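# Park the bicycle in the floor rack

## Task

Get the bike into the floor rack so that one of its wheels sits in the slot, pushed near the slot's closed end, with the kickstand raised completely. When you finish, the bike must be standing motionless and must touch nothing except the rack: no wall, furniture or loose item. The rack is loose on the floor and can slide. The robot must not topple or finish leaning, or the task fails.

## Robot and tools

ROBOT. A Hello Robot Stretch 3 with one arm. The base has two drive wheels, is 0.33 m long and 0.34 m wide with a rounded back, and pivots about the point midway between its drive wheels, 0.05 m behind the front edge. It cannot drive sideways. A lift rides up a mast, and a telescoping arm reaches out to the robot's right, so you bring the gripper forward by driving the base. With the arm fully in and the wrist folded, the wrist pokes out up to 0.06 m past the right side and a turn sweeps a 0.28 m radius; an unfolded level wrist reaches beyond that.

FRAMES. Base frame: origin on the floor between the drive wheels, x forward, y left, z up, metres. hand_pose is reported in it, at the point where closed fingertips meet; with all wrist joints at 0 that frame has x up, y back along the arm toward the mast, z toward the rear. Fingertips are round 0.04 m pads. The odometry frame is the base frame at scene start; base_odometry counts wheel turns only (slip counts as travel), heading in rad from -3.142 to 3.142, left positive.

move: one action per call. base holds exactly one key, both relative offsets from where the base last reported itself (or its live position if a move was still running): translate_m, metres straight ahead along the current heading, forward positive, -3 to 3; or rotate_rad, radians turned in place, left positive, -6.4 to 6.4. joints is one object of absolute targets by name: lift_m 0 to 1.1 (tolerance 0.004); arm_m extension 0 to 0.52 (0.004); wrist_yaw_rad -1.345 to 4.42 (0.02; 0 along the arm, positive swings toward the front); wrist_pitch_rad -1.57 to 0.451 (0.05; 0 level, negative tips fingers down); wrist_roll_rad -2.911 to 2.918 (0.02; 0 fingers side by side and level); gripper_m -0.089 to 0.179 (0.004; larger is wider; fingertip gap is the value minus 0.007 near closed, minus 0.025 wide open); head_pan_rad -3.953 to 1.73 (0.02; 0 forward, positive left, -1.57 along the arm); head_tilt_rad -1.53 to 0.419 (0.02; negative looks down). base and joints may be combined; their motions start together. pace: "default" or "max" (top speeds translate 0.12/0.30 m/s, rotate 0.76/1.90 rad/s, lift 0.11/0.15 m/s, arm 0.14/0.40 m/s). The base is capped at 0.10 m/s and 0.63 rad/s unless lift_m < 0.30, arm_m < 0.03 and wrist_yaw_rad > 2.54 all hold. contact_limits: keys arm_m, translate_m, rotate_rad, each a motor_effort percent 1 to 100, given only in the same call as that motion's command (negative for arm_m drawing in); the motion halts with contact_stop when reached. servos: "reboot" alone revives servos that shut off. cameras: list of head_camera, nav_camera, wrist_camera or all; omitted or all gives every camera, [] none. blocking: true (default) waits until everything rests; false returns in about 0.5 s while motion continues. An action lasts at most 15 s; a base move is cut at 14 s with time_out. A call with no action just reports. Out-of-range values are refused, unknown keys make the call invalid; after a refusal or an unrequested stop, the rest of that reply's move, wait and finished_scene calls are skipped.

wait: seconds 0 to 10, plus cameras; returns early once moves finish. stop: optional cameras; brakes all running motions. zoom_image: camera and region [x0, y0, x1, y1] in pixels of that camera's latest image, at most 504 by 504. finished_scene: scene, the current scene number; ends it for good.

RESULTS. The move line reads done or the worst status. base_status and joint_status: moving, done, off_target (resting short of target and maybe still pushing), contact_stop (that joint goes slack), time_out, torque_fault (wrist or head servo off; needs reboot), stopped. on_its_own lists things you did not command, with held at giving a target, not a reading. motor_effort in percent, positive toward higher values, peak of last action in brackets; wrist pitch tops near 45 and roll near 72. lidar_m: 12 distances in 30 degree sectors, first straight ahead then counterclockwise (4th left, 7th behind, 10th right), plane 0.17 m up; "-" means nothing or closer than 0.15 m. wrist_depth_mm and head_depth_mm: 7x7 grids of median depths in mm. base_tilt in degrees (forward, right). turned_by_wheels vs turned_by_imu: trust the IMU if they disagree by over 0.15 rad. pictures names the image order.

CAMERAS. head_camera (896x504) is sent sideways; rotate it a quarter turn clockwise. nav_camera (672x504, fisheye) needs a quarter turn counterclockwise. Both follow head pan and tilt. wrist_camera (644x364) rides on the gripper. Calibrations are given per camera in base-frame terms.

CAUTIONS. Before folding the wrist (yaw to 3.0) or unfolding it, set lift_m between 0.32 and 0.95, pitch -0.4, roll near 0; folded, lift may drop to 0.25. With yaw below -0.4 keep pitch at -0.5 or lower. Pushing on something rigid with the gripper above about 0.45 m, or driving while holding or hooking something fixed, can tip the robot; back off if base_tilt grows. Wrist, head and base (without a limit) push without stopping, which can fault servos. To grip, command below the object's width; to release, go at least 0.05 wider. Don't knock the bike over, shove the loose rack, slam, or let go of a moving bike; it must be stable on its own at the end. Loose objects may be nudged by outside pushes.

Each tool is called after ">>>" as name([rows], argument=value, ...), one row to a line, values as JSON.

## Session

>>> move(joints={"head_tilt_rad":-0.5})

Scene clock: 0.87 s.
move: done
base_odometry: x=+0.000 y=+0.000 heading=+0.000
turned_by_wheels: +0.000
turned_by_imu: +0.000
base_tilt: forward=+2.3 right=-0.8
lidar_m: 2.11 1.12 0.71 0.65 0.65 0.80 1.59 1.63 2.02 1.44 1.81 2.32
head_depth_mm: 1996 2191 2371 2624 2199 1719 1413 / 1953 2113 2311 2503 2193 1712 1405 / 1921 2063 2248 2462 2162 1697 1399 / 1878 2039 2204 2399 2173 1690 1396 / 1852 2001 2158 2358 2136 1691 1397 / 1799 1946 2091 2298 2147 1686 1387 / 1792 1894 2081 2252 2131 1685 1381
base_status: not commanded
joint_positions: lift_m=+0.494 arm_m=+0.000 wrist_yaw_rad=+2.994 wrist_pitch_rad=-0.352 wrist_roll_rad=+0.000 gripper_m=+0.037 head_pan_rad=+0.000 head_tilt_rad=-0.493
joint_status: all done
measured_speeds: all 0
motor_effort: left_wheel=+1.2(1.4) right_wheel=+0.8(1.1) lift_m=+24.9(25.4) arm_m=-3.2(3.3) wrist_yaw_rad=-0.3(1.5) wrist_pitch_rad=+2.6(2.7) wrist_roll_rad=-0.1(0.3) gripper_m=+0.6(1.1) head_pan_rad=+0.3(0.8) head_tilt_rad=-3.1(4.8)
hand_pose: x=+0.0129 y=+0.0847 z=+0.5222 quat_wxyz=(+0.175, +0.703, +0.072, +0.685) (m; base frame)
wrist_depth_mm: 133 137 632 671 727 790 907 / 565 145 649 715 765 850 965 / 593 156 702 774 847 944 - / 631 170 726 825 884 - - / 686 726 193 828 149 908 850 / 720 765 200 138 126 749 743 / 761 768 235 684 665 630 635
pictures: head_camera (sideways), nav_camera (sideways), wrist_camera
camera_calibration:
head_camera: T_world_to_cam=[[-0.441246, -0.0228783, -0.897095, 1.18893], [0.0172626, 0.999274, -0.033975, 0.0454048], [0.89722, -0.0304775, -0.44053, 0.523874], [0, 0, 0, 1]] pos_world=[0.0537977, -0.00220459, 1.29891]
nav_camera: T_world_to_cam=[[0.460808, -0.0594137, 0.885509, -1.11482], [0.0048652, -0.997573, -0.0694644, 0.136915], [0.887486, 0.036318, -0.459401, 0.549061], [0, 0, 0, 1]] pos_world=[0.0257659, 0.0504068, 1.24893]
wrist_camera: T_world_to_cam=[[0.978944, -0.15796, -0.129295, 0.0840929], [-0.189739, -0.470536, -0.861739, 0.524587], [0.0752824, 0.868127, -0.4906, 0.344791], [0, 0, 0, 1]] pos_world=[-0.00874421, -0.0392021, 0.632085]

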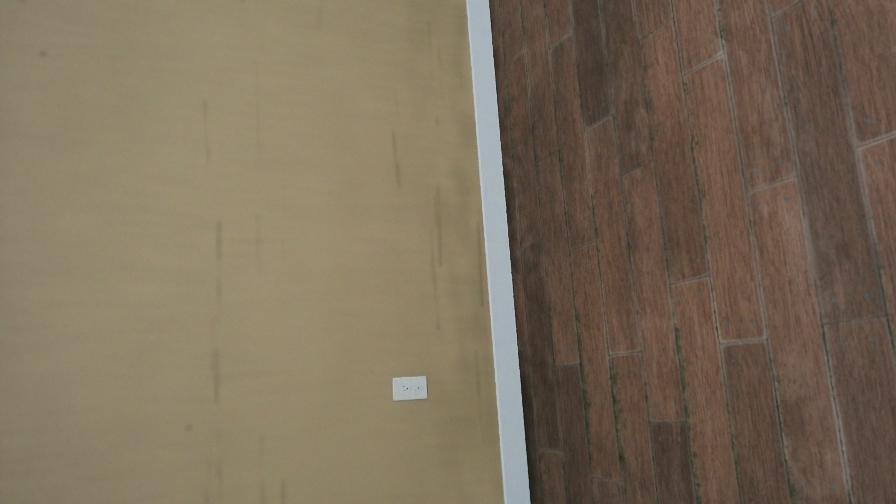

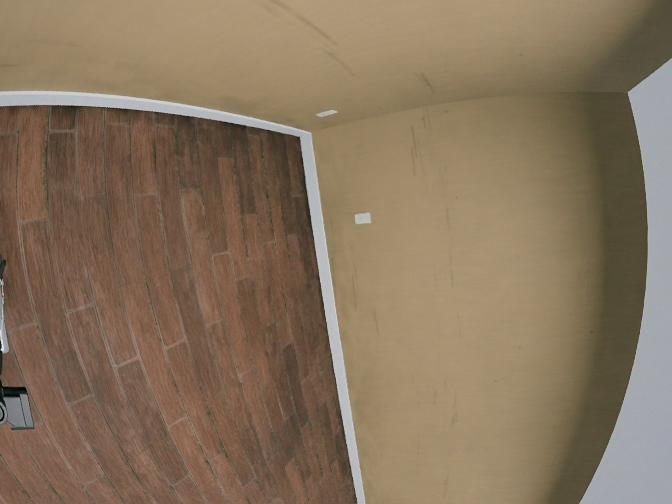

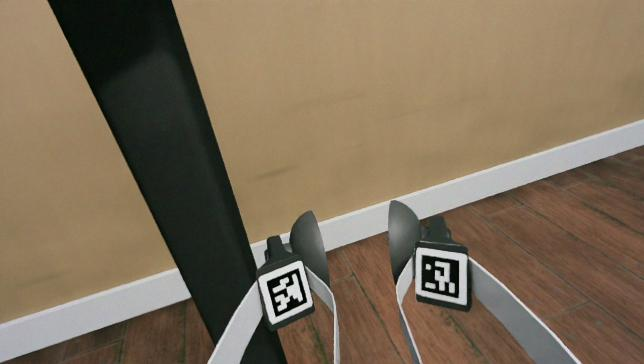

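>>> move(joints={"head_pan_rad":-1.6}, cameras=["nav_camera","head_camera"])

>>> move(joints={"head_pan_rad":-3.2}, cameras=["nav_camera","head_camera"])

Scene clock: 6.40 s.
move: done
base_odometry: x=+0.000 y=+0.000 heading=+0.000
turned_by_wheels: +0.000
turned_by_imu: -0.001
base_tilt: forward=+2.3 right=-0.8
lidar_m: 2.11 1.12 0.71 0.65 0.65 0.80 1.59 1.63 2.02 1.44 1.81 2.32
head_depth_mm: 3037 3008 3178 2984 2184 1715 1411 / 3668 3835 3846 2947 2183 1718 1408 / 3886 - - 2937 2170 1714 1407 / 3778 - - 2947 2174 1700 1397 / 3672 3912 - 2922 2071 1703 1397 / 3622 3895 - 2884 1903 1684 1391 / 3531 3791 - 2230 2050 1673 1386
base_status: not commanded
joint_positions: lift_m=+0.494 arm_m=+0.000 wrist_yaw_rad=+2.994 wrist_pitch_rad=-0.352 wrist_roll_rad=+0.000 gripper_m=+0.037 head_pan_rad=-1.594 head_tilt_rad=-0.494
joint_status: all done
measured_speeds: all 0
motor_effort: left_wheel=+1.1(1.4) right_wheel=+0.9(1.2) lift_m=+23.3(23.7) arm_m=-9.5(10.1) wrist_yaw_rad=+0.2(1.1) wrist_pitch_rad=+2.6(2.8) wrist_roll_rad=+0.0(0.3) gripper_m=-0.5(1.2) head_pan_rad=-2.2(5.4) head_tilt_rad=-2.7(3.6)
hand_pose: x=+0.0129 y=+0.0847 z=+0.5222 quat_wxyz=(+0.175, +0.703, +0.072, +0.685) (m; base frame)
wrist_depth_mm: 135 137 613 655 738 797 867 / 556 145 648 697 762 865 961 / 596 155 681 753 853 958 - / 638 170 724 831 917 - - / 686 706 191 851 150 872 847 / 697 782 199 137 126 746 718 / 742 786 235 668 671 621 646
pictures: head_camera (sideways), nav_camera (sideways)
camera_calibration:
head_camera: T_world_to_cam=[[-0.0124768, 0.44205, -0.896904, 1.18607], [0.998591, -0.0407641, -0.0339824, 0.0394284], [-0.0515834, -0.896064, -0.440918, 0.530167], [0, 0, 0, 1]] pos_world=[0.00277336, -0.0476313, 1.29889]
nav_camera: T_world_to_cam=[[-0.0702528, -0.459665, 0.885309, -1.11132], [-0.99741, 0.0186471, -0.0694665, 0.143032], [0.0154229, -0.887897, -0.459785, 0.55488], [0, 0, 0, 1]] pos_world=[0.0560305, -0.020824, 1.24892]

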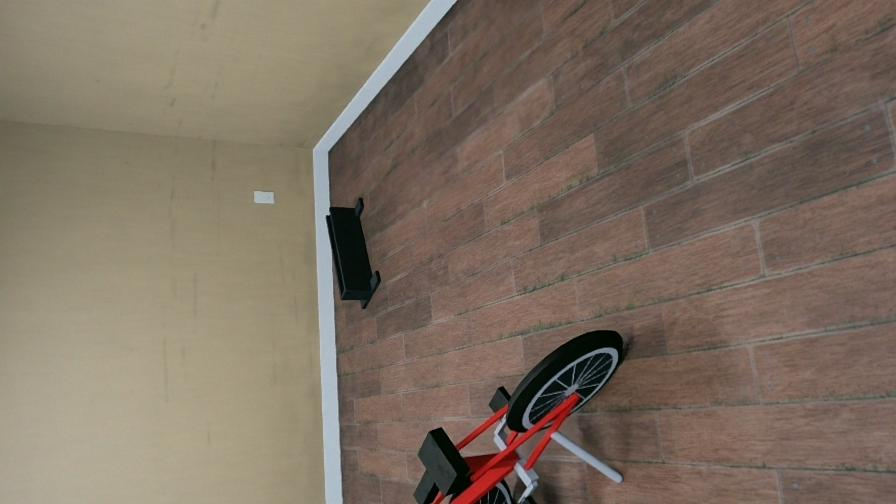

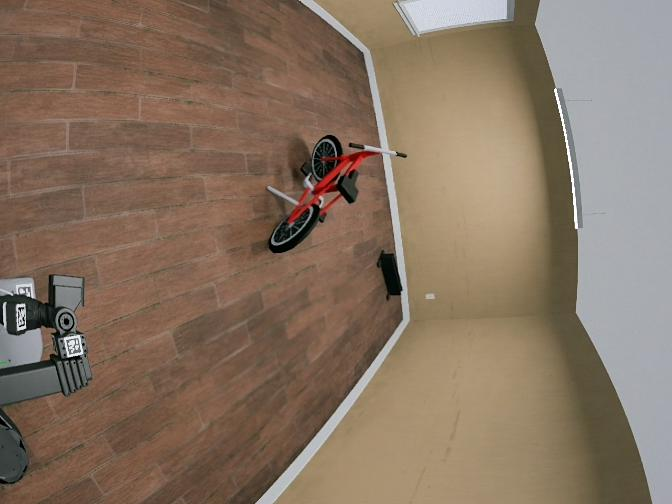

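Scene clock: 7.67 s.
move: done
base_odometry: x=+0.000 y=+0.000 heading=+0.000
turned_by_wheels: +0.000
turned_by_imu: +0.000
base_tilt: forward=+2.3 right=-0.8
lidar_m: 2.10 1.12 0.71 0.65 0.65 0.80 1.59 1.63 2.02 1.44 1.80 2.32
head_depth_mm: 1094 1130 1162 1210 1244 1283 1315 / 1327 1377 1422 1484 1542 1568 1398 / 1503 1623 1731 1883 1966 1712 1405 / 1459 1589 1727 1886 2031 1693 1398 / 1435 1545 1679 1839 1994 1692 1394 / 1393 1495 1615 1751 1923 1692 1388 / 1351 1459 1568 1722 1872 1672 1386
base_status: not commanded
joint_positions: lift_m=+0.494 arm_m=+0.000 wrist_yaw_rad=+2.994 wrist_pitch_rad=-0.352 wrist_roll_rad=+0.000 gripper_m=+0.037 head_pan_rad=-3.194 head_tilt_rad=-0.494
joint_status: all done
measured_speeds: all 0
motor_effort: left_wheel=+1.2(1.4) right_wheel=+0.6(1.3) lift_m=+23.0(23.3) arm_m=-11.5(11.7) wrist_yaw_rad=+0.7(1.2) wrist_pitch_rad=+2.1(2.8) wrist_roll_rad=+0.0(0.3) gripper_m=+0.0(1.5) head_pan_rad=-2.5(4.3) head_tilt_rad=-1.9(3.3)
hand_pose: x=+0.0129 y=+0.0847 z=+0.5221 quat_wxyz=(+0.175, +0.703, +0.072, +0.685) (m; base frame)
wrist_depth_mm: 134 137 612 665 731 805 855 / 560 145 662 726 755 867 961 / 593 155 700 785 832 942 - / 639 170 711 830 923 - - / 675 725 192 819 149 887 843 / 717 775 201 138 126 740 715 / 732 774 237 683 674 619 610
pictures: head_camera (sideways), nav_camera (sideways)
camera_calibration:
head_camera: T_world_to_cam=[[0.442296, -0.000443575, -0.896869, 1.18325], [-0.0699107, -0.996974, -0.0339838, 0.045948], [-0.89414, 0.0777317, -0.440989, 0.535398], [0, 0, 0, 1]] pos_world=[-0.0414135, 0.00471643, 1.29889]
nav_camera: T_world_to_cam=[[-0.457486, 0.0836523, 0.885273, -1.10891], [0.0477768, 0.99644, -0.0694669, 0.136657], [-0.887932, 0.0105154, -0.459854, 0.560481], [0, 0, 0, 1]] pos_world=[-0.0161693, -0.0493011, 1.24892]

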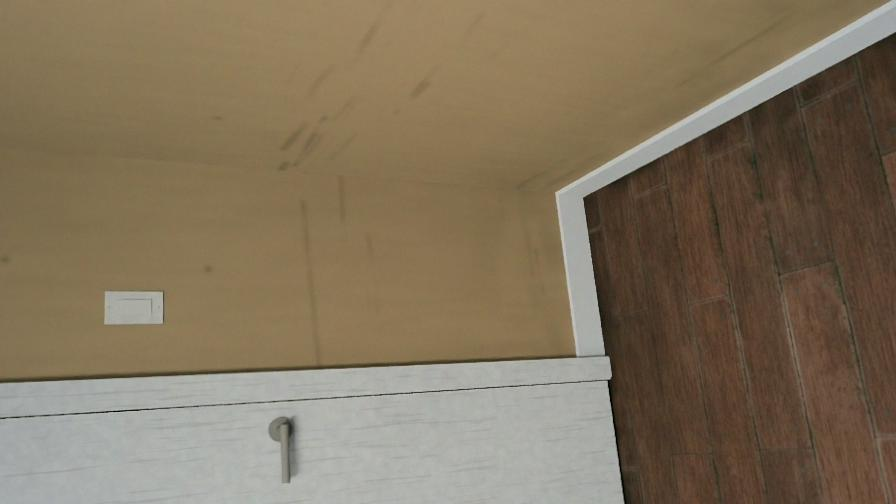

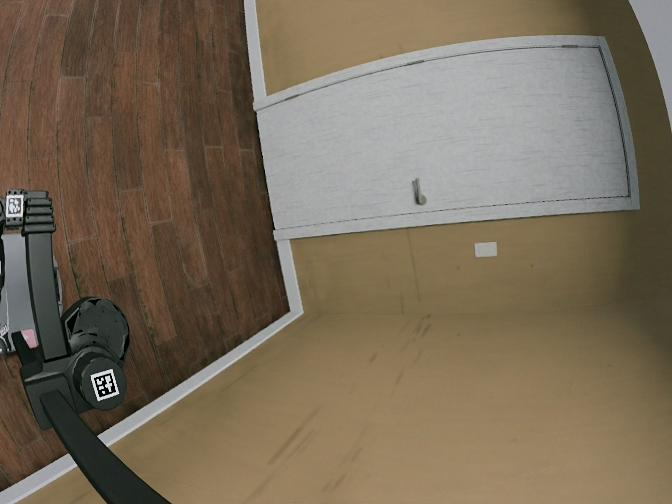

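>>> move(joints={"head_pan_rad":-1.5,"head_tilt_rad":-0.4}, cameras=["nav_camera","head_camera"])

>>> zoom_image(camera="head_camera", region=[300, 120, 500, 320])

>>> zoom_image(camera="head_camera", region=[300, 220, 640, 504])

Scene clock: 25.30 s.
move: done
base_odometry: x=+0.000 y=+0.000 heading=+0.000
turned_by_wheels: +0.000
turned_by_imu: -0.001
base_tilt: forward=+2.3 right=-0.8
lidar_m: 2.10 1.12 0.71 0.65 0.65 0.80 1.59 1.63 2.02 1.44 1.80 2.32
head_depth_mm: 3634 3659 3715 3442 2455 1864 1512 / 3755 - - 3679 2494 1880 1508 / 3789 - - 3564 2480 1873 1511 / 3706 3957 - 3570 2445 1849 1502 / 3692 3898 - 3616 2321 1816 1490 / 3684 3899 - 3512 2128 1850 1482 / 3585 3772 3985 3334 2287 1841 1479
base_status: not commanded
joint_positions: lift_m=+0.494 arm_m=+0.000 wrist_yaw_rad=+2.994 wrist_pitch_rad=-0.352 wrist_roll_rad=+0.000 gripper_m=+0.037 head_pan_rad=-1.506 head_tilt_rad=-0.409
joint_status: all done
measured_speeds: all 0
motor_effort: left_wheel=+1.2(1.4) right_wheel=+0.7(1.2) lift_m=+23.2(23.3) arm_m=-18.1(18.1) wrist_yaw_rad=-0.1(1.6) wrist_pitch_rad=+2.3(2.7) wrist_roll_rad=+0.0(0.3) gripper_m=-0.2(1.1) head_pan_rad=+2.6(3.9) head_tilt_rad=+3.9(6.8)
hand_pose: x=+0.0129 y=+0.0847 z=+0.5221 quat_wxyz=(+0.175, +0.703, +0.072, +0.685) (m; base frame)
wrist_depth_mm: 134 136 608 658 714 799 890 / 556 145 650 703 769 866 953 / 602 154 686 759 865 930 - / 640 170 721 847 896 - - / 679 723 193 829 149 885 863 / 730 775 200 138 126 763 748 / 744 769 236 671 660 607 632
pictures: head_camera (sideways), nav_camera (sideways)
camera_calibration:
head_camera: T_world_to_cam=[[-0.0465062, 0.361486, -0.931217, 1.23105], [0.998461, 0.0450096, -0.0323923, 0.0373627], [0.0302043, -0.931291, -0.363023, 0.428301], [0, 0, 0, 1]] pos_world=[0.00700971, -0.0478161, 1.30307]
nav_camera: T_world_to_cam=[[-0.0342787, -0.387272, 0.921328, -1.15853], [-0.994759, -0.0756356, -0.0688035, 0.14216], [0.0963308, -0.918858, -0.382649, 0.454012], [0, 0, 0, 1]] pos_world=[0.0579668, -0.0207405, 1.25089]

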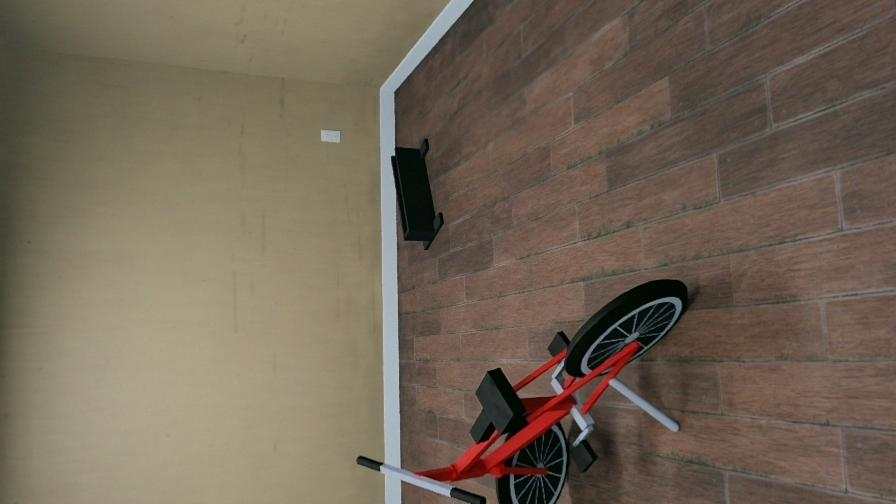

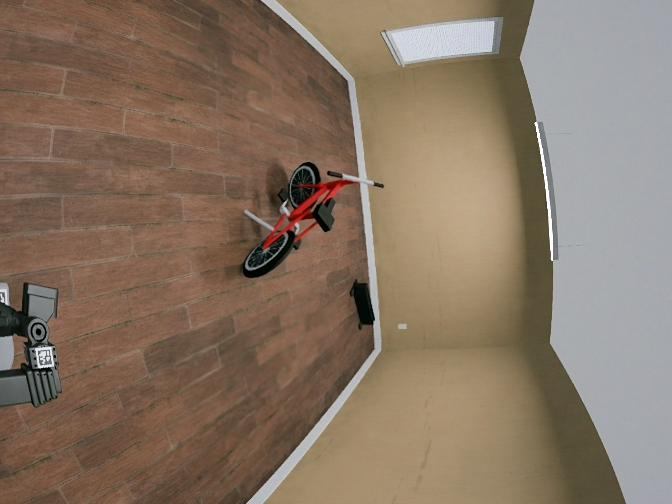

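Scaled by 2.520 from the camera's 896x504 image, which has a finer 1280x720 frame.

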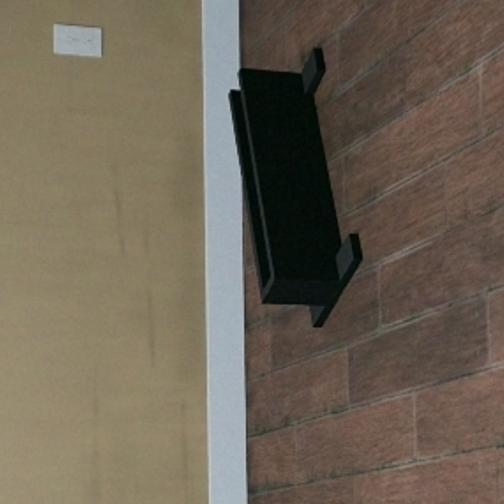

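Scaled by 1.482 from the camera's 896x504 image, which has a finer 1280x720 frame.

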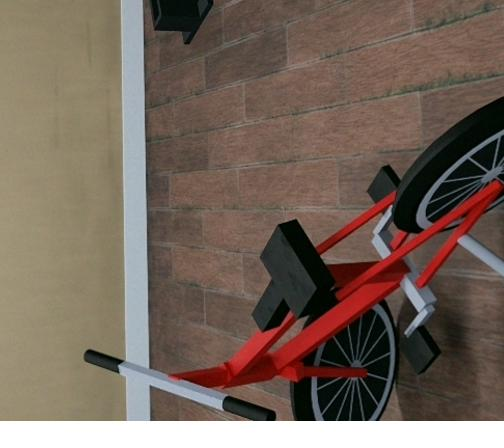

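>>> move(base={"rotate_rad":-1.815}, joints={"head_pan_rad":0.0,"head_tilt_rad":-0.5}, cameras=["nav_camera"])

>>> move(base={"translate_m":1.85}, pace="max")

>>> zoom_image(camera="head_camera", region=[350, 100, 850, 450])

Scene clock: 99.43 s.
move: done
base_odometry: x=+0.000 y=+0.000 heading=-1.815
turned_by_wheels: -1.815
turned_by_imu: -1.806
base_tilt: forward=+2.3 right=-0.8
lidar_m: 2.64 1.44 2.70 2.14 1.78 0.83 0.66 0.65 0.70 1.05 1.61 1.74
head_depth_mm: 2110 2190 2311 2416 2225 1721 1412 / 2401 2534 2646 2707 2172 1701 1404 / 2801 2970 3130 2988 2156 1691 1398 / 3286 3510 3747 2952 2166 1712 1402 / 3826 - - 2941 2142 1688 1393 / 3732 - - 2867 2141 1684 1388 / 3526 3893 3987 2880 2126 1668 1386
base_status: done
joint_positions: lift_m=+0.494 arm_m=+0.000 wrist_yaw_rad=+2.994 wrist_pitch_rad=-0.352 wrist_roll_rad=+0.000 gripper_m=+0.037 head_pan_rad=-0.006 head_tilt_rad=-0.494
joint_status: all done
measured_speeds: all 0
motor_effort: left_wheel=+5.6(9.7) right_wheel=-5.3(8.8) lift_m=+23.7(24.0) arm_m=-17.7(19.4) wrist_yaw_rad=-0.8(1.5) wrist_pitch_rad=+2.7(2.9) wrist_roll_rad=+0.2(0.3) gripper_m=+0.6(1.5) head_pan_rad=+2.6(6.0) head_tilt_rad=-3.1(6.1)
hand_pose: x=+0.0129 y=+0.0847 z=+0.5221 quat_wxyz=(+0.175, +0.703, +0.072, +0.685) (m; base frame)
wrist_depth_mm: 135 137 - - - - - / - 145 - - - - - / - 155 - - - - - / - 171 - - - - - / - - 192 900 149 892 825 / 933 898 199 138 126 745 724 / 800 787 237 687 666 614 620
pictures: nav_camera (sideways)
camera_calibration:
nav_camera: T_world_to_cam=[[0.460751, -0.0619876, 0.885362, -1.11462], [-0.000727581, -0.997584, -0.069466, 0.136951], [0.887529, 0.0313623, -0.459683, 0.549427], [0, 0, 0, 1]] pos_world=[0.0260302, 0.0502962, 1.24892]

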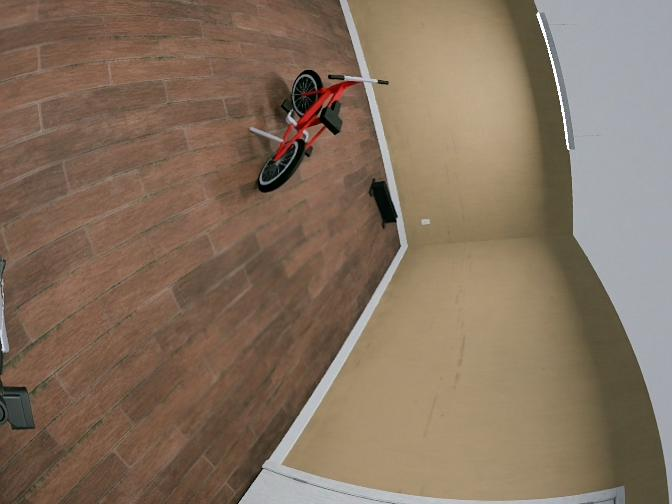

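Scene clock: 114.43 s.
move: time_out
base_odometry: x=-0.338 y=-1.360 heading=-1.815
turned_by_wheels: +0.000
turned_by_imu: +0.002
base_tilt: forward=+2.3 right=-0.8
lidar_m: 1.77 2.81 0.73 0.42 2.67 2.45 1.95 1.93 1.36 1.10 1.09 1.18
head_depth_mm: 1399 1468 1532 1597 1675 1675 1412 / 1588 1671 1770 1853 1965 1720 1411 / 1833 1956 2066 2204 2145 1703 1397 / 2207 2340 2524 2630 2148 1704 1398 / 2568 2782 3012 2925 2140 1691 1398 / 2563 2726 2930 2873 2114 1692 1386 / 2437 2632 2794 2885 2124 1684 1389
base_status: translate_m time_out (by the wheels' count: +1.4016 of +1.8500)
joint_positions: lift_m=+0.494 arm_m=+0.000 wrist_yaw_rad=+2.994 wrist_pitch_rad=-0.352 wrist_roll_rad=+0.000 gripper_m=+0.037 head_pan_rad=-0.006 head_tilt_rad=-0.494
joint_status: not commanded
measured_speeds: all 0
motor_effort: left_wheel=+1.4(10.2) right_wheel=+0.5(6.0) lift_m=+27.5(27.6) arm_m=-5.9(18.1) wrist_yaw_rad=+0.9(1.7) wrist_pitch_rad=+2.1(3.0) wrist_roll_rad=+0.0(0.3) gripper_m=+0.0(1.5) head_pan_rad=+2.3(3.5) head_tilt_rad=-3.3(3.8)
hand_pose: x=+0.0129 y=+0.0847 z=+0.5221 quat_wxyz=(+0.175, +0.703, +0.072, +0.685) (m; base frame)
wrist_depth_mm: 136 137 - 980 - - - / - 144 - - - - - / - 154 - 835 - - - / - 169 - 690 - - - / - - 191 156 148 913 841 / 959 876 200 134 126 753 720 / 805 781 237 683 669 611 634
pictures: head_camera (sideways), nav_camera (sideways), wrist_camera
camera_calibration:
head_camera: T_world_to_cam=[[-0.441962, -0.0204284, -0.896801, 1.18856], [0.0227799, 0.999163, -0.0339864, 0.045386], [0.896745, -0.0354497, -0.441126, 0.524653], [0, 0, 0, 1]] pos_world=[0.0537827, -0.00246899, 1.29888]
nav_camera: T_world_to_cam=[[0.46106, -0.0619708, 0.885202, -1.11442], [-0.000711671, -0.997584, -0.0694677, 0.136953], [0.887369, 0.0313988, -0.45999, 0.549829], [0, 0, 0, 1]] pos_world=[0.0260099, 0.0502971, 1.24891]
wrist_camera: T_world_to_cam=[[0.978944, -0.15796, -0.129294, 0.0840934], [-0.189739, -0.470536, -0.861739, 0.524588], [0.0752824, 0.868127, -0.4906, 0.344786], [0, 0, 0, 1]] pos_world=[-0.00874421, -0.0391969, 0.632083]

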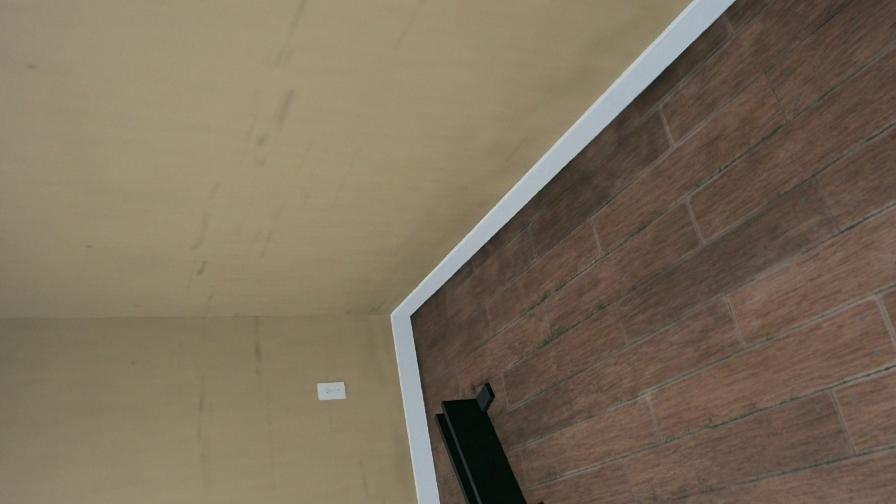

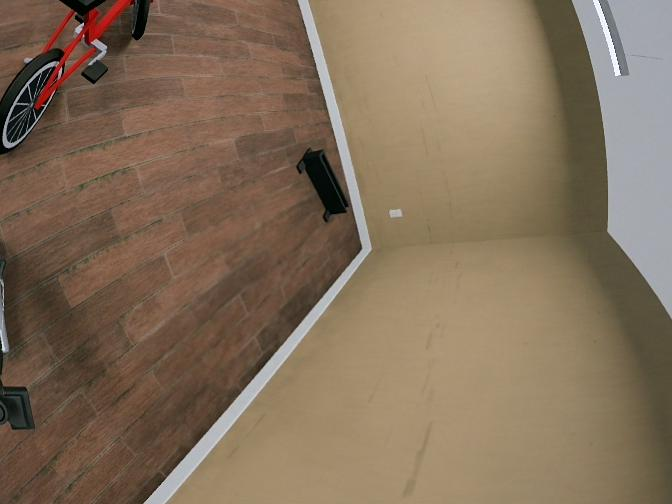

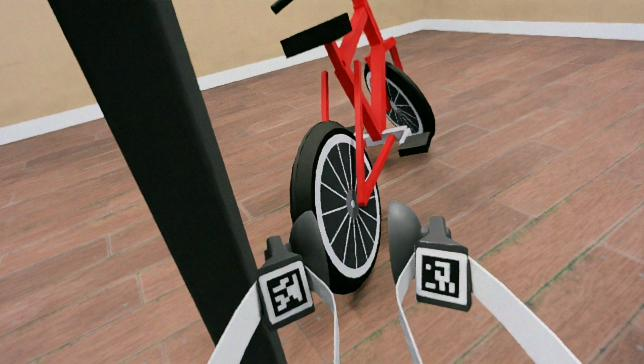

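Scaled by 1.008 from the camera's 896x504 image, which has a finer 1280x720 frame.

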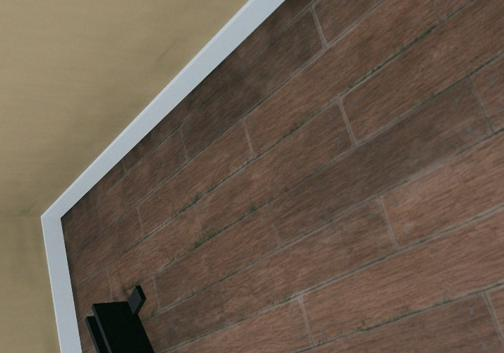

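>>> move(base={"rotate_rad":0.275}, joints={"lift_m":0.27,"head_pan_rad":0.3}, cameras=[])

>>> move(base={"translate_m":1.1}, pace="max")

>>> zoom_image(camera="head_camera", region=[350, 50, 800, 504])

Scene clock: 124.37 s.
move: done
base_odometry: x=-0.338 y=-1.360 heading=-1.540
turned_by_wheels: +0.275
turned_by_imu: +0.272
base_tilt: forward=+2.4 right=-0.8
lidar_m: 2.81 2.85 0.42 0.42 2.69 2.09 1.92 1.74 1.17 1.09 1.10 1.37
head_depth_mm: 2425 2589 2789 2921 2163 1711 1412 / 2446 2609 2793 2964 2176 1717 1416 / 2480 2655 2844 2985 2156 1704 1406 / 2492 2684 2921 2963 2152 1706 1399 / 2513 2729 2940 2924 2146 1681 1388 / 2548 2740 3012 2930 2133 1680 1392 / 2586 2779 3071 2898 2118 1677 1384
base_status: done
joint_positions: lift_m=+0.270 arm_m=+0.000 wrist_yaw_rad=+2.994 wrist_pitch_rad=-0.353 wrist_roll_rad=+0.000 gripper_m=+0.037 head_pan_rad=+0.294 head_tilt_rad=-0.494
joint_status: all done
measured_speeds: all 0
motor_effort: left_wheel=-3.0(6.9) right_wheel=+6.1(10.1) lift_m=+23.1(27.4) arm_m=-2.1(3.8) wrist_yaw_rad=-0.5(1.2) wrist_pitch_rad=+2.1(3.1) wrist_roll_rad=-0.1(0.2) gripper_m=+0.1(1.4) head_pan_rad=+2.6(4.9) head_tilt_rad=-3.1(3.7)
hand_pose: x=+0.0129 y=+0.0847 z=+0.2976 quat_wxyz=(+0.175, +0.703, +0.073, +0.685) (m; base frame)
wrist_depth_mm: 136 137 - - 526 844 - / - 145 - - 496 - - / - 155 - - 536 868 835 / 987 169 743 777 608 697 649 / 762 670 192 578 149 574 550 / 615 565 200 138 126 477 468 / 505 499 125 265 413 396 408
pictures: none
No camera images: "cameras" was empty.

Scene clock: 129.37 s.
move: done
base_odometry: x=-0.305 y=-2.460 heading=-1.540
turned_by_wheels: +0.000
turned_by_imu: +0.003
base_tilt: forward=+2.3 right=-0.8
lidar_m: 1.72 1.75 2.20 2.79 1.01 0.95 2.99 1.55 1.03 0.95 0.96 1.21
head_depth_mm: 1453 1554 1696 1842 1985 1566 1406 / 1476 1590 1716 1880 1999 1542 1414 / 1487 1611 1747 1882 2019 1512 1399 / 1516 1633 1762 1930 2061 1694 1393 / 1533 1652 1781 1948 2050 1690 1396 / 1550 1676 1815 1976 2071 1673 1380 / 1570 1689 1852 2020 2115 1679 1379
base_status: done
joint_positions: lift_m=+0.270 arm_m=+0.000 wrist_yaw_rad=+2.994 wrist_pitch_rad=-0.353 wrist_roll_rad=+0.000 gripper_m=+0.037 head_pan_rad=+0.295 head_tilt_rad=-0.495
joint_status: not commanded
measured_speeds: all 0
motor_effort: left_wheel=-1.9(9.8) right_wheel=+3.5(12.4) lift_m=+27.4(27.5) arm_m=+0.5(2.3) wrist_yaw_rad=-0.5(1.7) wrist_pitch_rad=+2.7(3.0) wrist_roll_rad=-0.2(0.3) gripper_m=+0.0(1.6) head_pan_rad=+2.7(3.4) head_tilt_rad=-2.5(3.3)
hand_pose: x=+0.0129 y=+0.0847 z=+0.2976 quat_wxyz=(+0.175, +0.703, +0.073, +0.685) (m; base frame)
wrist_depth_mm: 136 137 - - - - - / 798 144 - - - - - / - 155 - - 974 891 820 / 987 171 737 778 758 687 657 / 759 671 194 590 149 572 543 / 618 584 200 138 126 478 463 / 508 502 124 268 414 404 406
pictures: head_camera (sideways), nav_camera (sideways), wrist_camera
camera_calibration:
head_camera: T_world_to_cam=[[-0.416727, -0.150345, -0.896512, 1.18803], [-0.273648, 0.961229, -0.0339977, 0.0472089], [0.866865, 0.231161, -0.441712, 0.525597], [0, 0, 0, 1]] pos_world=[0.0523794, 0.0117375, 1.29885]
nav_camera: T_world_to_cam=[[0.459325, 0.077273, 0.884901, -1.11401], [0.294198, -0.953216, -0.0694708, 0.135158], [0.838134, 0.292246, -0.46057, 0.550883], [0, 0, 0, 1]] pos_world=[0.0102172, 0.0539249, 1.2489]
wrist_camera: T_world_to_cam=[[0.978937, -0.158009, -0.12929, 0.0550644], [-0.189788, -0.470865, -0.861549, 0.331047], [0.0752546, 0.867939, -0.490936, 0.234783], [0, 0, 0, 1]] pos_world=[-0.00874427, -0.0391981, 0.407596]

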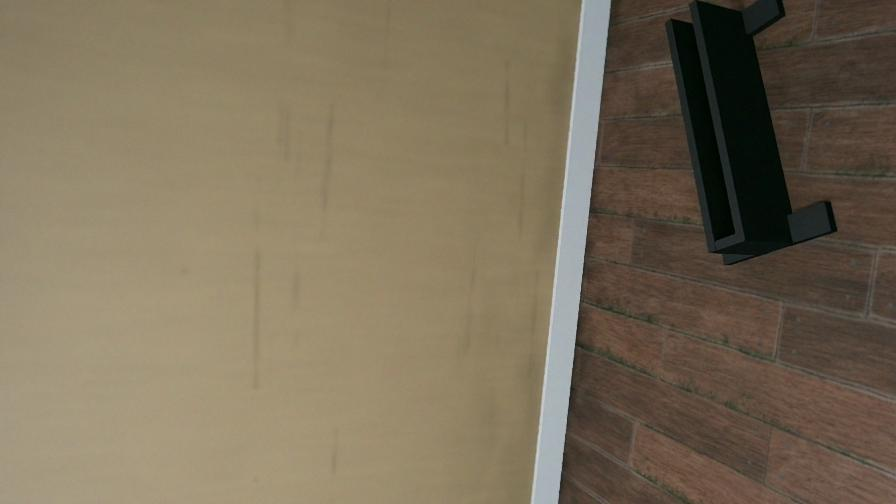

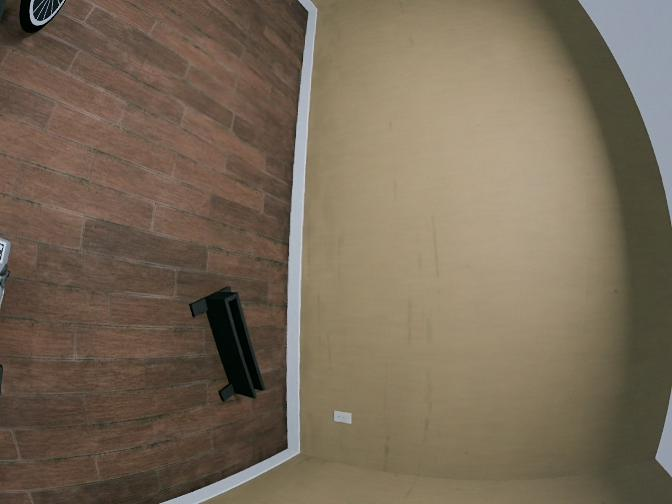

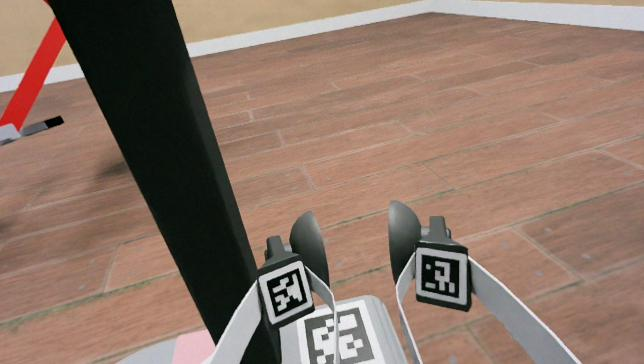

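Scaled by 1.110 from the camera's 896x504 image, which has a finer 1280x720 frame.

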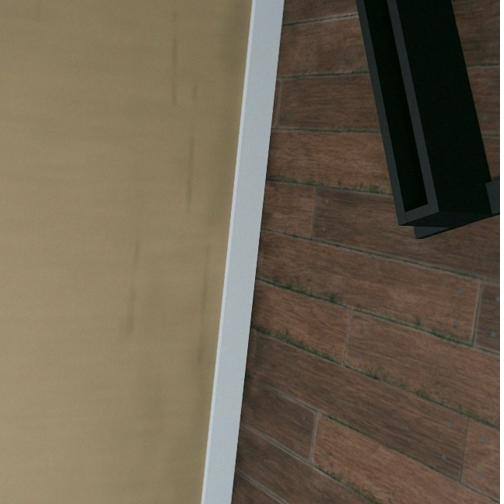

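>>> move()

Scene clock: 167.17 s.
base_odometry: x=-0.305 y=-2.460 heading=-1.540
turned_by_wheels: +0.000
turned_by_imu: -0.001
base_tilt: forward=+2.3 right=-0.8
lidar_m: 1.73 1.75 2.20 2.80 1.01 0.95 2.99 1.56 1.03 0.95 0.96 1.21
head_depth_mm: 1456 1572 1689 1845 1984 1575 1417 / 1464 1586 1722 1878 2006 1560 1400 / 1495 1608 1731 1897 2042 1515 1393 / 1507 1631 1753 1926 2045 1701 1399 / 1532 1645 1795 1958 2051 1691 1388 / 1549 1663 1814 1985 2108 1675 1384 / 1549 1701 1835 2004 2102 1674 1376
base_status: done
joint_positions: lift_m=+0.270 arm_m=+0.000 wrist_yaw_rad=+2.994 wrist_pitch_rad=-0.353 wrist_roll_rad=+0.000 gripper_m=+0.037 head_pan_rad=+0.295 head_tilt_rad=-0.495
joint_status: not commanded
measured_speeds: all 0
motor_effort: left_wheel=-1.8(9.8) right_wheel=+3.2(12.4) lift_m=+28.9(27.5) arm_m=+1.9(2.3) wrist_yaw_rad=-0.1(1.7) wrist_pitch_rad=+2.0(3.0) wrist_roll_rad=+0.0(0.3) gripper_m=-0.1(1.6) head_pan_rad=+2.5(3.4) head_tilt_rad=-2.3(3.3)
hand_pose: x=+0.0129 y=+0.0847 z=+0.2976 quat_wxyz=(+0.175, +0.703, +0.073, +0.685) (m; base frame)
wrist_depth_mm: 136 137 - - - - - / 785 144 - - - - - / - 155 - - 960 898 829 / - 169 751 794 730 697 657 / 735 690 191 586 148 574 543 / 622 581 199 138 126 482 464 / 512 494 125 266 417 399 407
pictures: head_camera (sideways), nav_camera (sideways), wrist_camera
camera_calibration:
head_camera: T_world_to_cam=[[-0.416727, -0.150345, -0.896513, 1.18803], [-0.273649, 0.961229, -0.0339977, 0.0472089], [0.866865, 0.231162, -0.441712, 0.525597], [0, 0, 0, 1]] pos_world=[0.0523794, 0.0117376, 1.29885]
nav_camera: T_world_to_cam=[[0.459325, 0.0772735, 0.884901, -1.11401], [0.294199, -0.953216, -0.0694708, 0.135158], [0.838133, 0.292247, -0.46057, 0.550883], [0, 0, 0, 1]] pos_world=[0.0102171, 0.0539249, 1.2489]
wrist_camera: T_world_to_cam=[[0.978937, -0.15801, -0.12929, 0.0550647], [-0.189788, -0.470865, -0.861549, 0.331049], [0.075255, 0.867939, -0.490936, 0.234784], [0, 0, 0, 1]] pos_world=[-0.00874422, -0.0391981, 0.407598]

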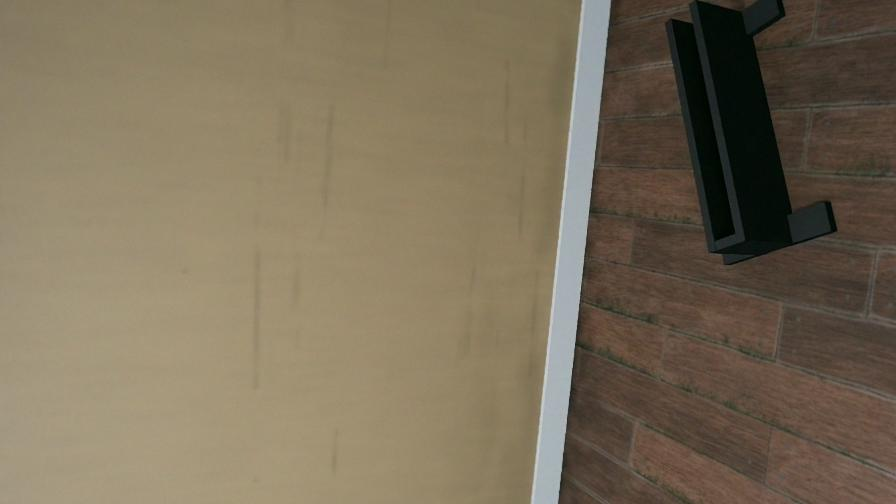

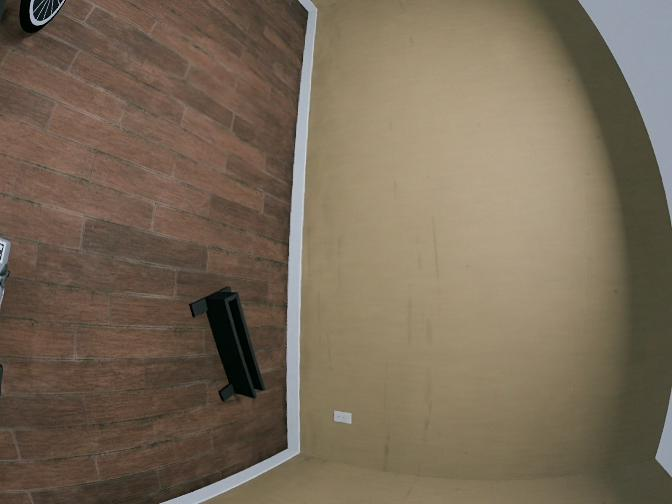

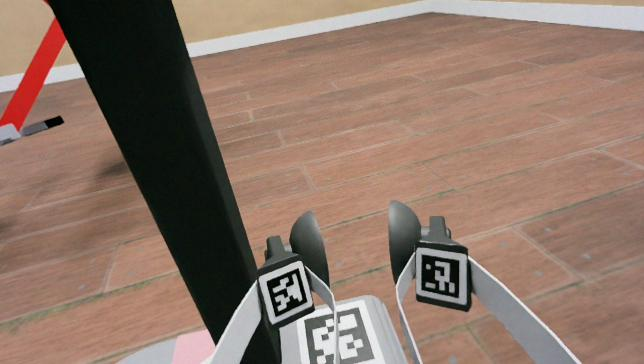

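>>> move(base={"translate_m": 0.75}, pace="max", cameras=[])

>>> move(base={"rotate_rad": 2.19}, joints={"head_pan_rad": -1.2, "head_tilt_rad": -0.9})

Scene clock: 178.93 s.
move: done
base_odometry: x=-0.282 y=-3.209 heading=-1.540
turned_by_wheels: +0.000
turned_by_imu: +0.001
base_tilt: forward=+2.3 right=-0.8
lidar_m: 0.99 1.00 1.26 2.67 1.50 1.37 1.72 1.40 0.93 0.86 0.87 1.07
head_depth_mm: 811 874 939 1026 1125 1240 1340 / 819 883 954 1037 1139 1264 1369 / 833 894 971 1057 1160 1280 1370 / 839 908 981 1076 1180 1301 1389 / 849 917 995 1090 1203 1337 1400 / 864 925 1009 1107 1219 1364 1387 / 872 944 1023 1120 1244 1390 1373
base_status: done
joint_positions: lift_m=+0.270 arm_m=+0.000 wrist_yaw_rad=+2.994 wrist_pitch_rad=-0.353 wrist_roll_rad=+0.000 gripper_m=+0.037 head_pan_rad=+0.295 head_tilt_rad=-0.495
joint_status: not commanded
measured_speeds: all 0
motor_effort: left_wheel=-1.6(9.5) right_wheel=+2.7(12.3) lift_m=+26.4(28.9) arm_m=+4.6(5.0) wrist_yaw_rad=-0.8(1.5) wrist_pitch_rad=+1.9(3.2) wrist_roll_rad=+0.0(0.3) gripper_m=+0.3(1.8) head_pan_rad=+2.1(3.1) head_tilt_rad=-2.2(3.1)
hand_pose: x=+0.0129 y=+0.0847 z=+0.2976 quat_wxyz=(+0.175, +0.703, +0.073, +0.685) (m; base frame)
wrist_depth_mm: 136 136 - - - - - / - 144 - - - - 975 / - 155 - - 988 916 828 / 985 170 732 816 737 705 650 / 747 670 192 585 149 576 348 / 614 591 199 137 126 471 364 / 508 495 125 270 413 392 377
pictures: none
No camera images: "cameras" was empty.

Scene clock: 183.10 s.
move: done
base_odometry: x=-0.282 y=-3.209 heading=+0.650
turned_by_wheels: +2.190
turned_by_imu: +2.175
base_tilt: forward=+2.3 right=-0.8
lidar_m: 1.38 1.38 3.65 1.25 0.90 0.86 0.88 1.03 0.99 1.02 1.37 2.89
head_depth_mm: 1028 1136 1265 1432 1484 1319 1129 / 1122 1254 1410 1613 1491 1312 1086 / 1234 1389 1593 1691 1487 1300 1093 / 1368 1558 1802 1704 1475 1297 1161 / 1532 1772 1984 1696 1463 1297 1153 / 1744 2091 1989 1705 1467 1289 1147 / 2029 2318 1977 1686 1451 1285 1144
base_status: done
joint_positions: lift_m=+0.270 arm_m=+0.000 wrist_yaw_rad=+2.994 wrist_pitch_rad=-0.353 wrist_roll_rad=+0.000 gripper_m=+0.037 head_pan_rad=-1.195 head_tilt_rad=-0.889
joint_status: all done
measured_speeds: all 0
motor_effort: left_wheel=-3.4(7.4) right_wheel=+6.3(10.3) lift_m=+28.2(29.0) arm_m=-6.9(7.0) wrist_yaw_rad=+0.1(1.8) wrist_pitch_rad=+2.5(3.1) wrist_roll_rad=+0.2(0.3) gripper_m=+0.3(2.0) head_pan_rad=-2.1(3.5) head_tilt_rad=-5.3(6.8)
hand_pose: x=+0.0129 y=+0.0847 z=+0.2976 quat_wxyz=(+0.175, +0.703, +0.073, +0.685) (m; base frame)
wrist_depth_mm: 693 137 - - - - - / 738 144 - - - - - / 784 155 - - 960 906 774 / 793 170 741 790 734 700 646 / 719 657 192 578 149 580 542 / 613 578 200 138 127 473 460 / 516 497 126 269 413 397 413
pictures: head_camera (sideways), nav_camera (sideways), wrist_camera
camera_calibration:
head_camera: T_world_to_cam=[[-0.297818, 0.691609, -0.658014, 0.876398], [0.930427, 0.364501, -0.038002, 0.0450584], [0.213564, -0.623552, -0.752046, 0.933294], [0, 0, 0, 1]] pos_world=[0.0197651, -0.0405912, 1.28027]
nav_camera: T_world_to_cam=[[0.226276, -0.734486, 0.639788, -0.793087], [-0.935976, -0.345824, -0.0659819, 0.138085], [0.269717, -0.583897, -0.765714, 0.951296], [0, 0, 0, 1]] pos_world=[0.0521199, 0.0207005, 1.24494]
wrist_camera: T_world_to_cam=[[0.978936, -0.158012, -0.12929, 0.0550623], [-0.18979, -0.470877, -0.861542, 0.331039], [0.0752539, 0.867933, -0.490948, 0.2348], [0, 0, 0, 1]] pos_world=[-0.0087442, -0.039212, 0.407597]

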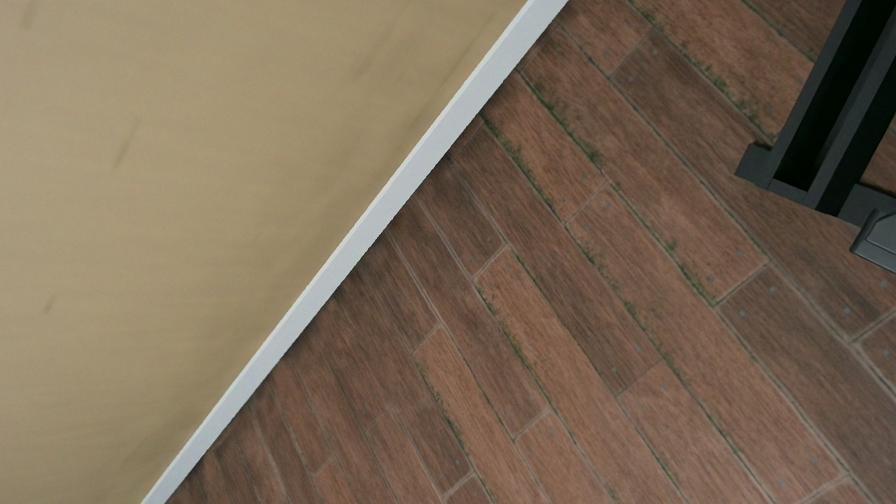

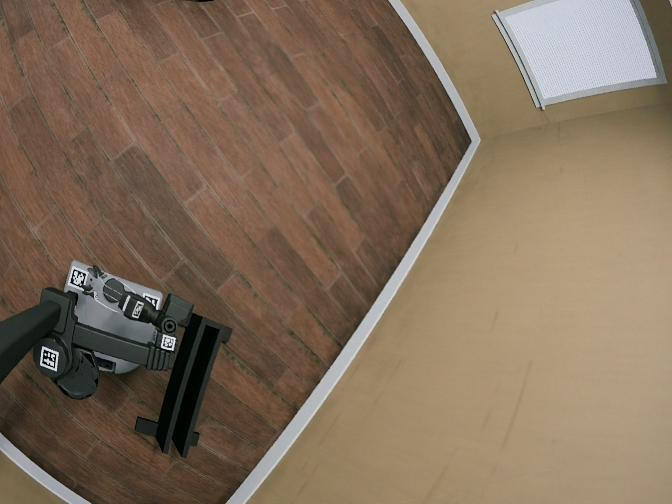

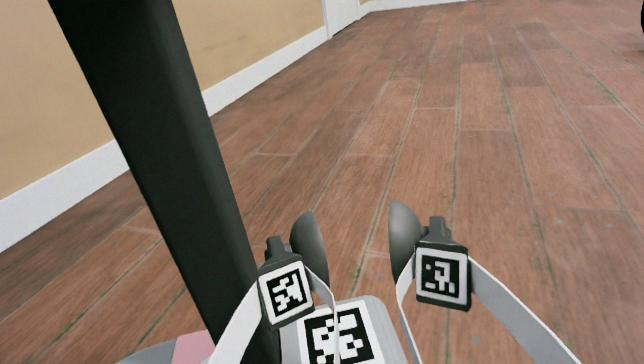

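>>> move(joints={"lift_m": 0.5, "wrist_pitch_rad": -0.4}, pace="max", cameras=[])

>>> move(base={"translate_m": 0.025}, joints={"wrist_yaw_rad": 0, "arm_m": 0.215, "gripper_m": 0.08}, cameras=[])

>>> move(joints={"lift_m": 0.42, "wrist_pitch_rad": -1.4})

Scene clock: 221.37 s.
move: done
base_odometry: x=-0.282 y=-3.209 heading=+0.650
turned_by_wheels: +0.000
turned_by_imu: -0.001
base_tilt: forward=+2.3 right=-0.8
lidar_m: 1.38 1.37 3.64 1.25 0.90 0.86 0.89 1.03 0.99 1.02 1.38 2.88
head_depth_mm: 1026 1143 1267 1439 1475 1314 1131 / 1125 1253 1415 1605 1490 1312 1057 / 1227 1385 1593 1678 1490 1306 1024 / 1358 1570 1818 1719 1477 1297 573 / 1525 1776 1967 1703 1461 1290 1158 / 1729 2058 1997 1688 1464 1290 1153 / 2008 2335 1984 1686 1452 1282 1143
base_status: not commanded
joint_positions: lift_m=+0.500 arm_m=+0.000 wrist_yaw_rad=+2.994 wrist_pitch_rad=-0.413 wrist_roll_rad=+0.000 gripper_m=+0.037 head_pan_rad=-1.195 head_tilt_rad=-0.889
joint_status: all done
measured_speeds: all 0
motor_effort: left_wheel=-3.1(3.5) right_wheel=+6.1(7.0) lift_m=+28.1(30.2) arm_m=-16.1(18.9) wrist_yaw_rad=+0.4(1.6) wrist_pitch_rad=+2.0(3.5) wrist_roll_rad=+0.0(0.3) gripper_m=-0.2(1.4) head_pan_rad=-2.7(2.9) head_tilt_rad=-5.1(6.1)
hand_pose: x=+0.0119 y=+0.0777 z=+0.5139 quat_wxyz=(+0.196, +0.700, +0.094, +0.680) (m; base frame)
wrist_depth_mm: 717 138 - - - - - / 753 147 - - - - - / 792 159 - - - - - / 806 179 - - - - 909 / 846 921 200 829 149 818 781 / 804 850 212 134 126 699 683 / 750 719 255 651 654 587 604
pictures: none
No camera images: "cameras" was empty.

Scene clock: 224.20 s.
move: done
base_odometry: x=-0.262 y=-3.194 heading=+0.649
turned_by_wheels: +0.000
turned_by_imu: -0.001
base_tilt: forward=+2.4 right=-0.8
lidar_m: 1.36 1.35 3.70 1.28 0.92 0.88 0.91 1.04 1.00 1.03 1.38 2.86
head_depth_mm: 1038 1152 1288 1454 1488 591 519 / 1136 1266 1427 1621 747 662 1067 / 1245 1412 1604 1713 1470 1283 1112 / 1381 1572 1834 1719 1484 1290 1152 / 1547 1789 1974 1696 1472 1294 1152 / 1763 2099 2001 1691 1467 1291 1152 / 2037 2322 1984 1681 1457 1279 1144
base_status: done
joint_positions: lift_m=+0.500 arm_m=+0.215 wrist_yaw_rad=+0.002 wrist_pitch_rad=-0.413 wrist_roll_rad=+0.000 gripper_m=+0.080 head_pan_rad=-1.195 head_tilt_rad=-0.889
joint_status: all done
measured_speeds: all 0
motor_effort: left_wheel=+1.3(5.8) right_wheel=+5.7(9.7) lift_m=+26.2(27.8) arm_m=+18.9(21.0) wrist_yaw_rad=-1.3(4.5) wrist_pitch_rad=+2.4(2.8) wrist_roll_rad=+0.2(0.3) gripper_m=+0.5(79.4) head_pan_rad=-2.0(2.8) head_tilt_rad=-5.0(6.0)
hand_pose: x=-0.0211 y=-0.5850 z=+0.5139 quat_wxyz=(+0.693, +0.146, -0.692, -0.145) (m; base frame)
wrist_depth_mm: - - 703 636 554 499 455 / - - 747 675 596 536 485 / - - - 739 645 563 519 / - - - - 713 634 553 / - - 979 889 803 158 613 / 888 868 131 756 720 121 638 / 765 726 669 658 640 619 598
pictures: none
No camera images: "cameras" was empty.

Scene clock: 225.77 s.
move: done
base_odometry: x=-0.262 y=-3.194 heading=+0.649
turned_by_wheels: +0.000
turned_by_imu: +0.000
base_tilt: forward=+2.4 right=-0.8
lidar_m: 1.37 1.35 3.68 1.29 0.92 0.88 0.91 1.05 1.00 1.03 1.39 2.86
head_depth_mm: 1048 1152 1285 1442 1495 719 1006 / 1139 1263 1428 1609 1487 690 1004 / 1247 1412 1600 1720 1487 1237 1106 / 1390 1578 1849 1717 1483 1293 1159 / 1556 1802 1991 1711 1470 1294 1154 / 1762 2110 1996 1692 1456 1288 1149 / 2037 2353 1998 1684 1456 1284 1146
base_status: not commanded
joint_positions: lift_m=+0.420 arm_m=+0.215 wrist_yaw_rad=+0.002 wrist_pitch_rad=-1.396 wrist_roll_rad=+0.000 gripper_m=+0.080 head_pan_rad=-1.195 head_tilt_rad=-0.889
joint_status: all done
measured_speeds: all 0
motor_effort: left_wheel=+1.2(1.4) right_wheel=+5.7(6.3) lift_m=+22.8(25.1) arm_m=+17.1(19.2) wrist_yaw_rad=-2.0(3.0) wrist_pitch_rad=-1.1(2.5) wrist_roll_rad=+0.0(0.3) gripper_m=+0.6(1.5) head_pan_rad=-2.5(3.1) head_tilt_rad=-5.4(5.9)
hand_pose: x=-0.0216 y=-0.3809 z=+0.3022 quat_wxyz=(+0.542, +0.455, -0.541, -0.454) (m; base frame)
wrist_depth_mm: 478 468 460 463 454 445 440 / 481 474 466 463 455 452 443 / 487 473 470 460 454 450 439 / 490 477 472 465 439 452 448 / 489 476 471 474 301 161 384 / 486 481 130 462 445 120 295 / 488 485 471 469 461 458 446
pictures: head_camera (sideways), nav_camera (sideways), wrist_camera
camera_calibration:
head_camera: T_world_to_cam=[[-0.297764, 0.691732, -0.657908, 0.876259], [0.930471, 0.364388, -0.0380024, 0.0450587], [0.213446, -0.62348, -0.752139, 0.933415], [0, 0, 0, 1]] pos_world=[0.0197589, -0.0405901, 1.28027]
nav_camera: T_world_to_cam=[[0.226216, -0.734599, 0.639681, -0.792946], [-0.936024, -0.345697, -0.0659787, 0.138081], [0.269604, -0.583831, -0.765804, 0.951414], [0, 0, 0, 1]] pos_world=[0.0521196, 0.0207021, 1.24494]
wrist_camera: T_world_to_cam=[[-0.991666, 0.116851, -0.0542643, 0.0553621], [0.117425, 0.993054, -0.00749083, 0.415365], [0.053012, -0.0138004, -0.998499, 0.460767], [0, 0, 0, 1]] pos_world=[-0.0182997, -0.41259, 0.466191]

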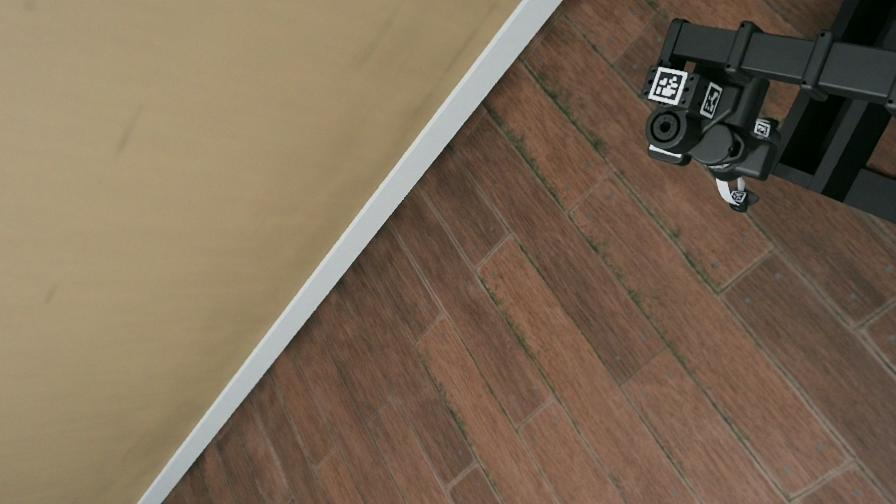

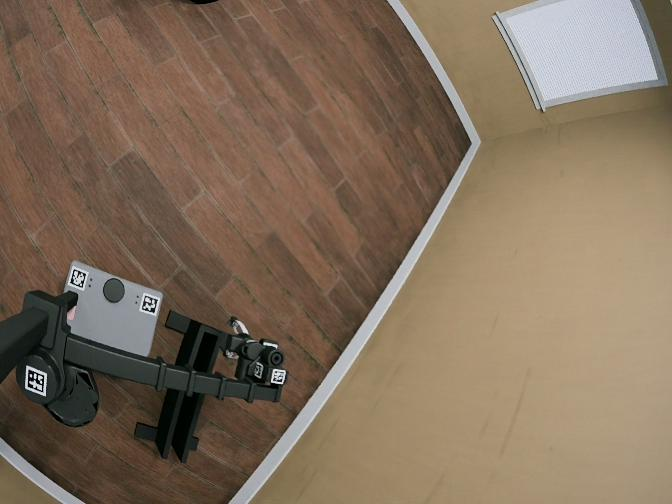

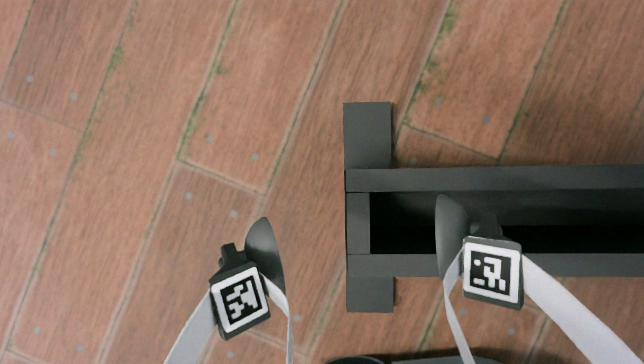

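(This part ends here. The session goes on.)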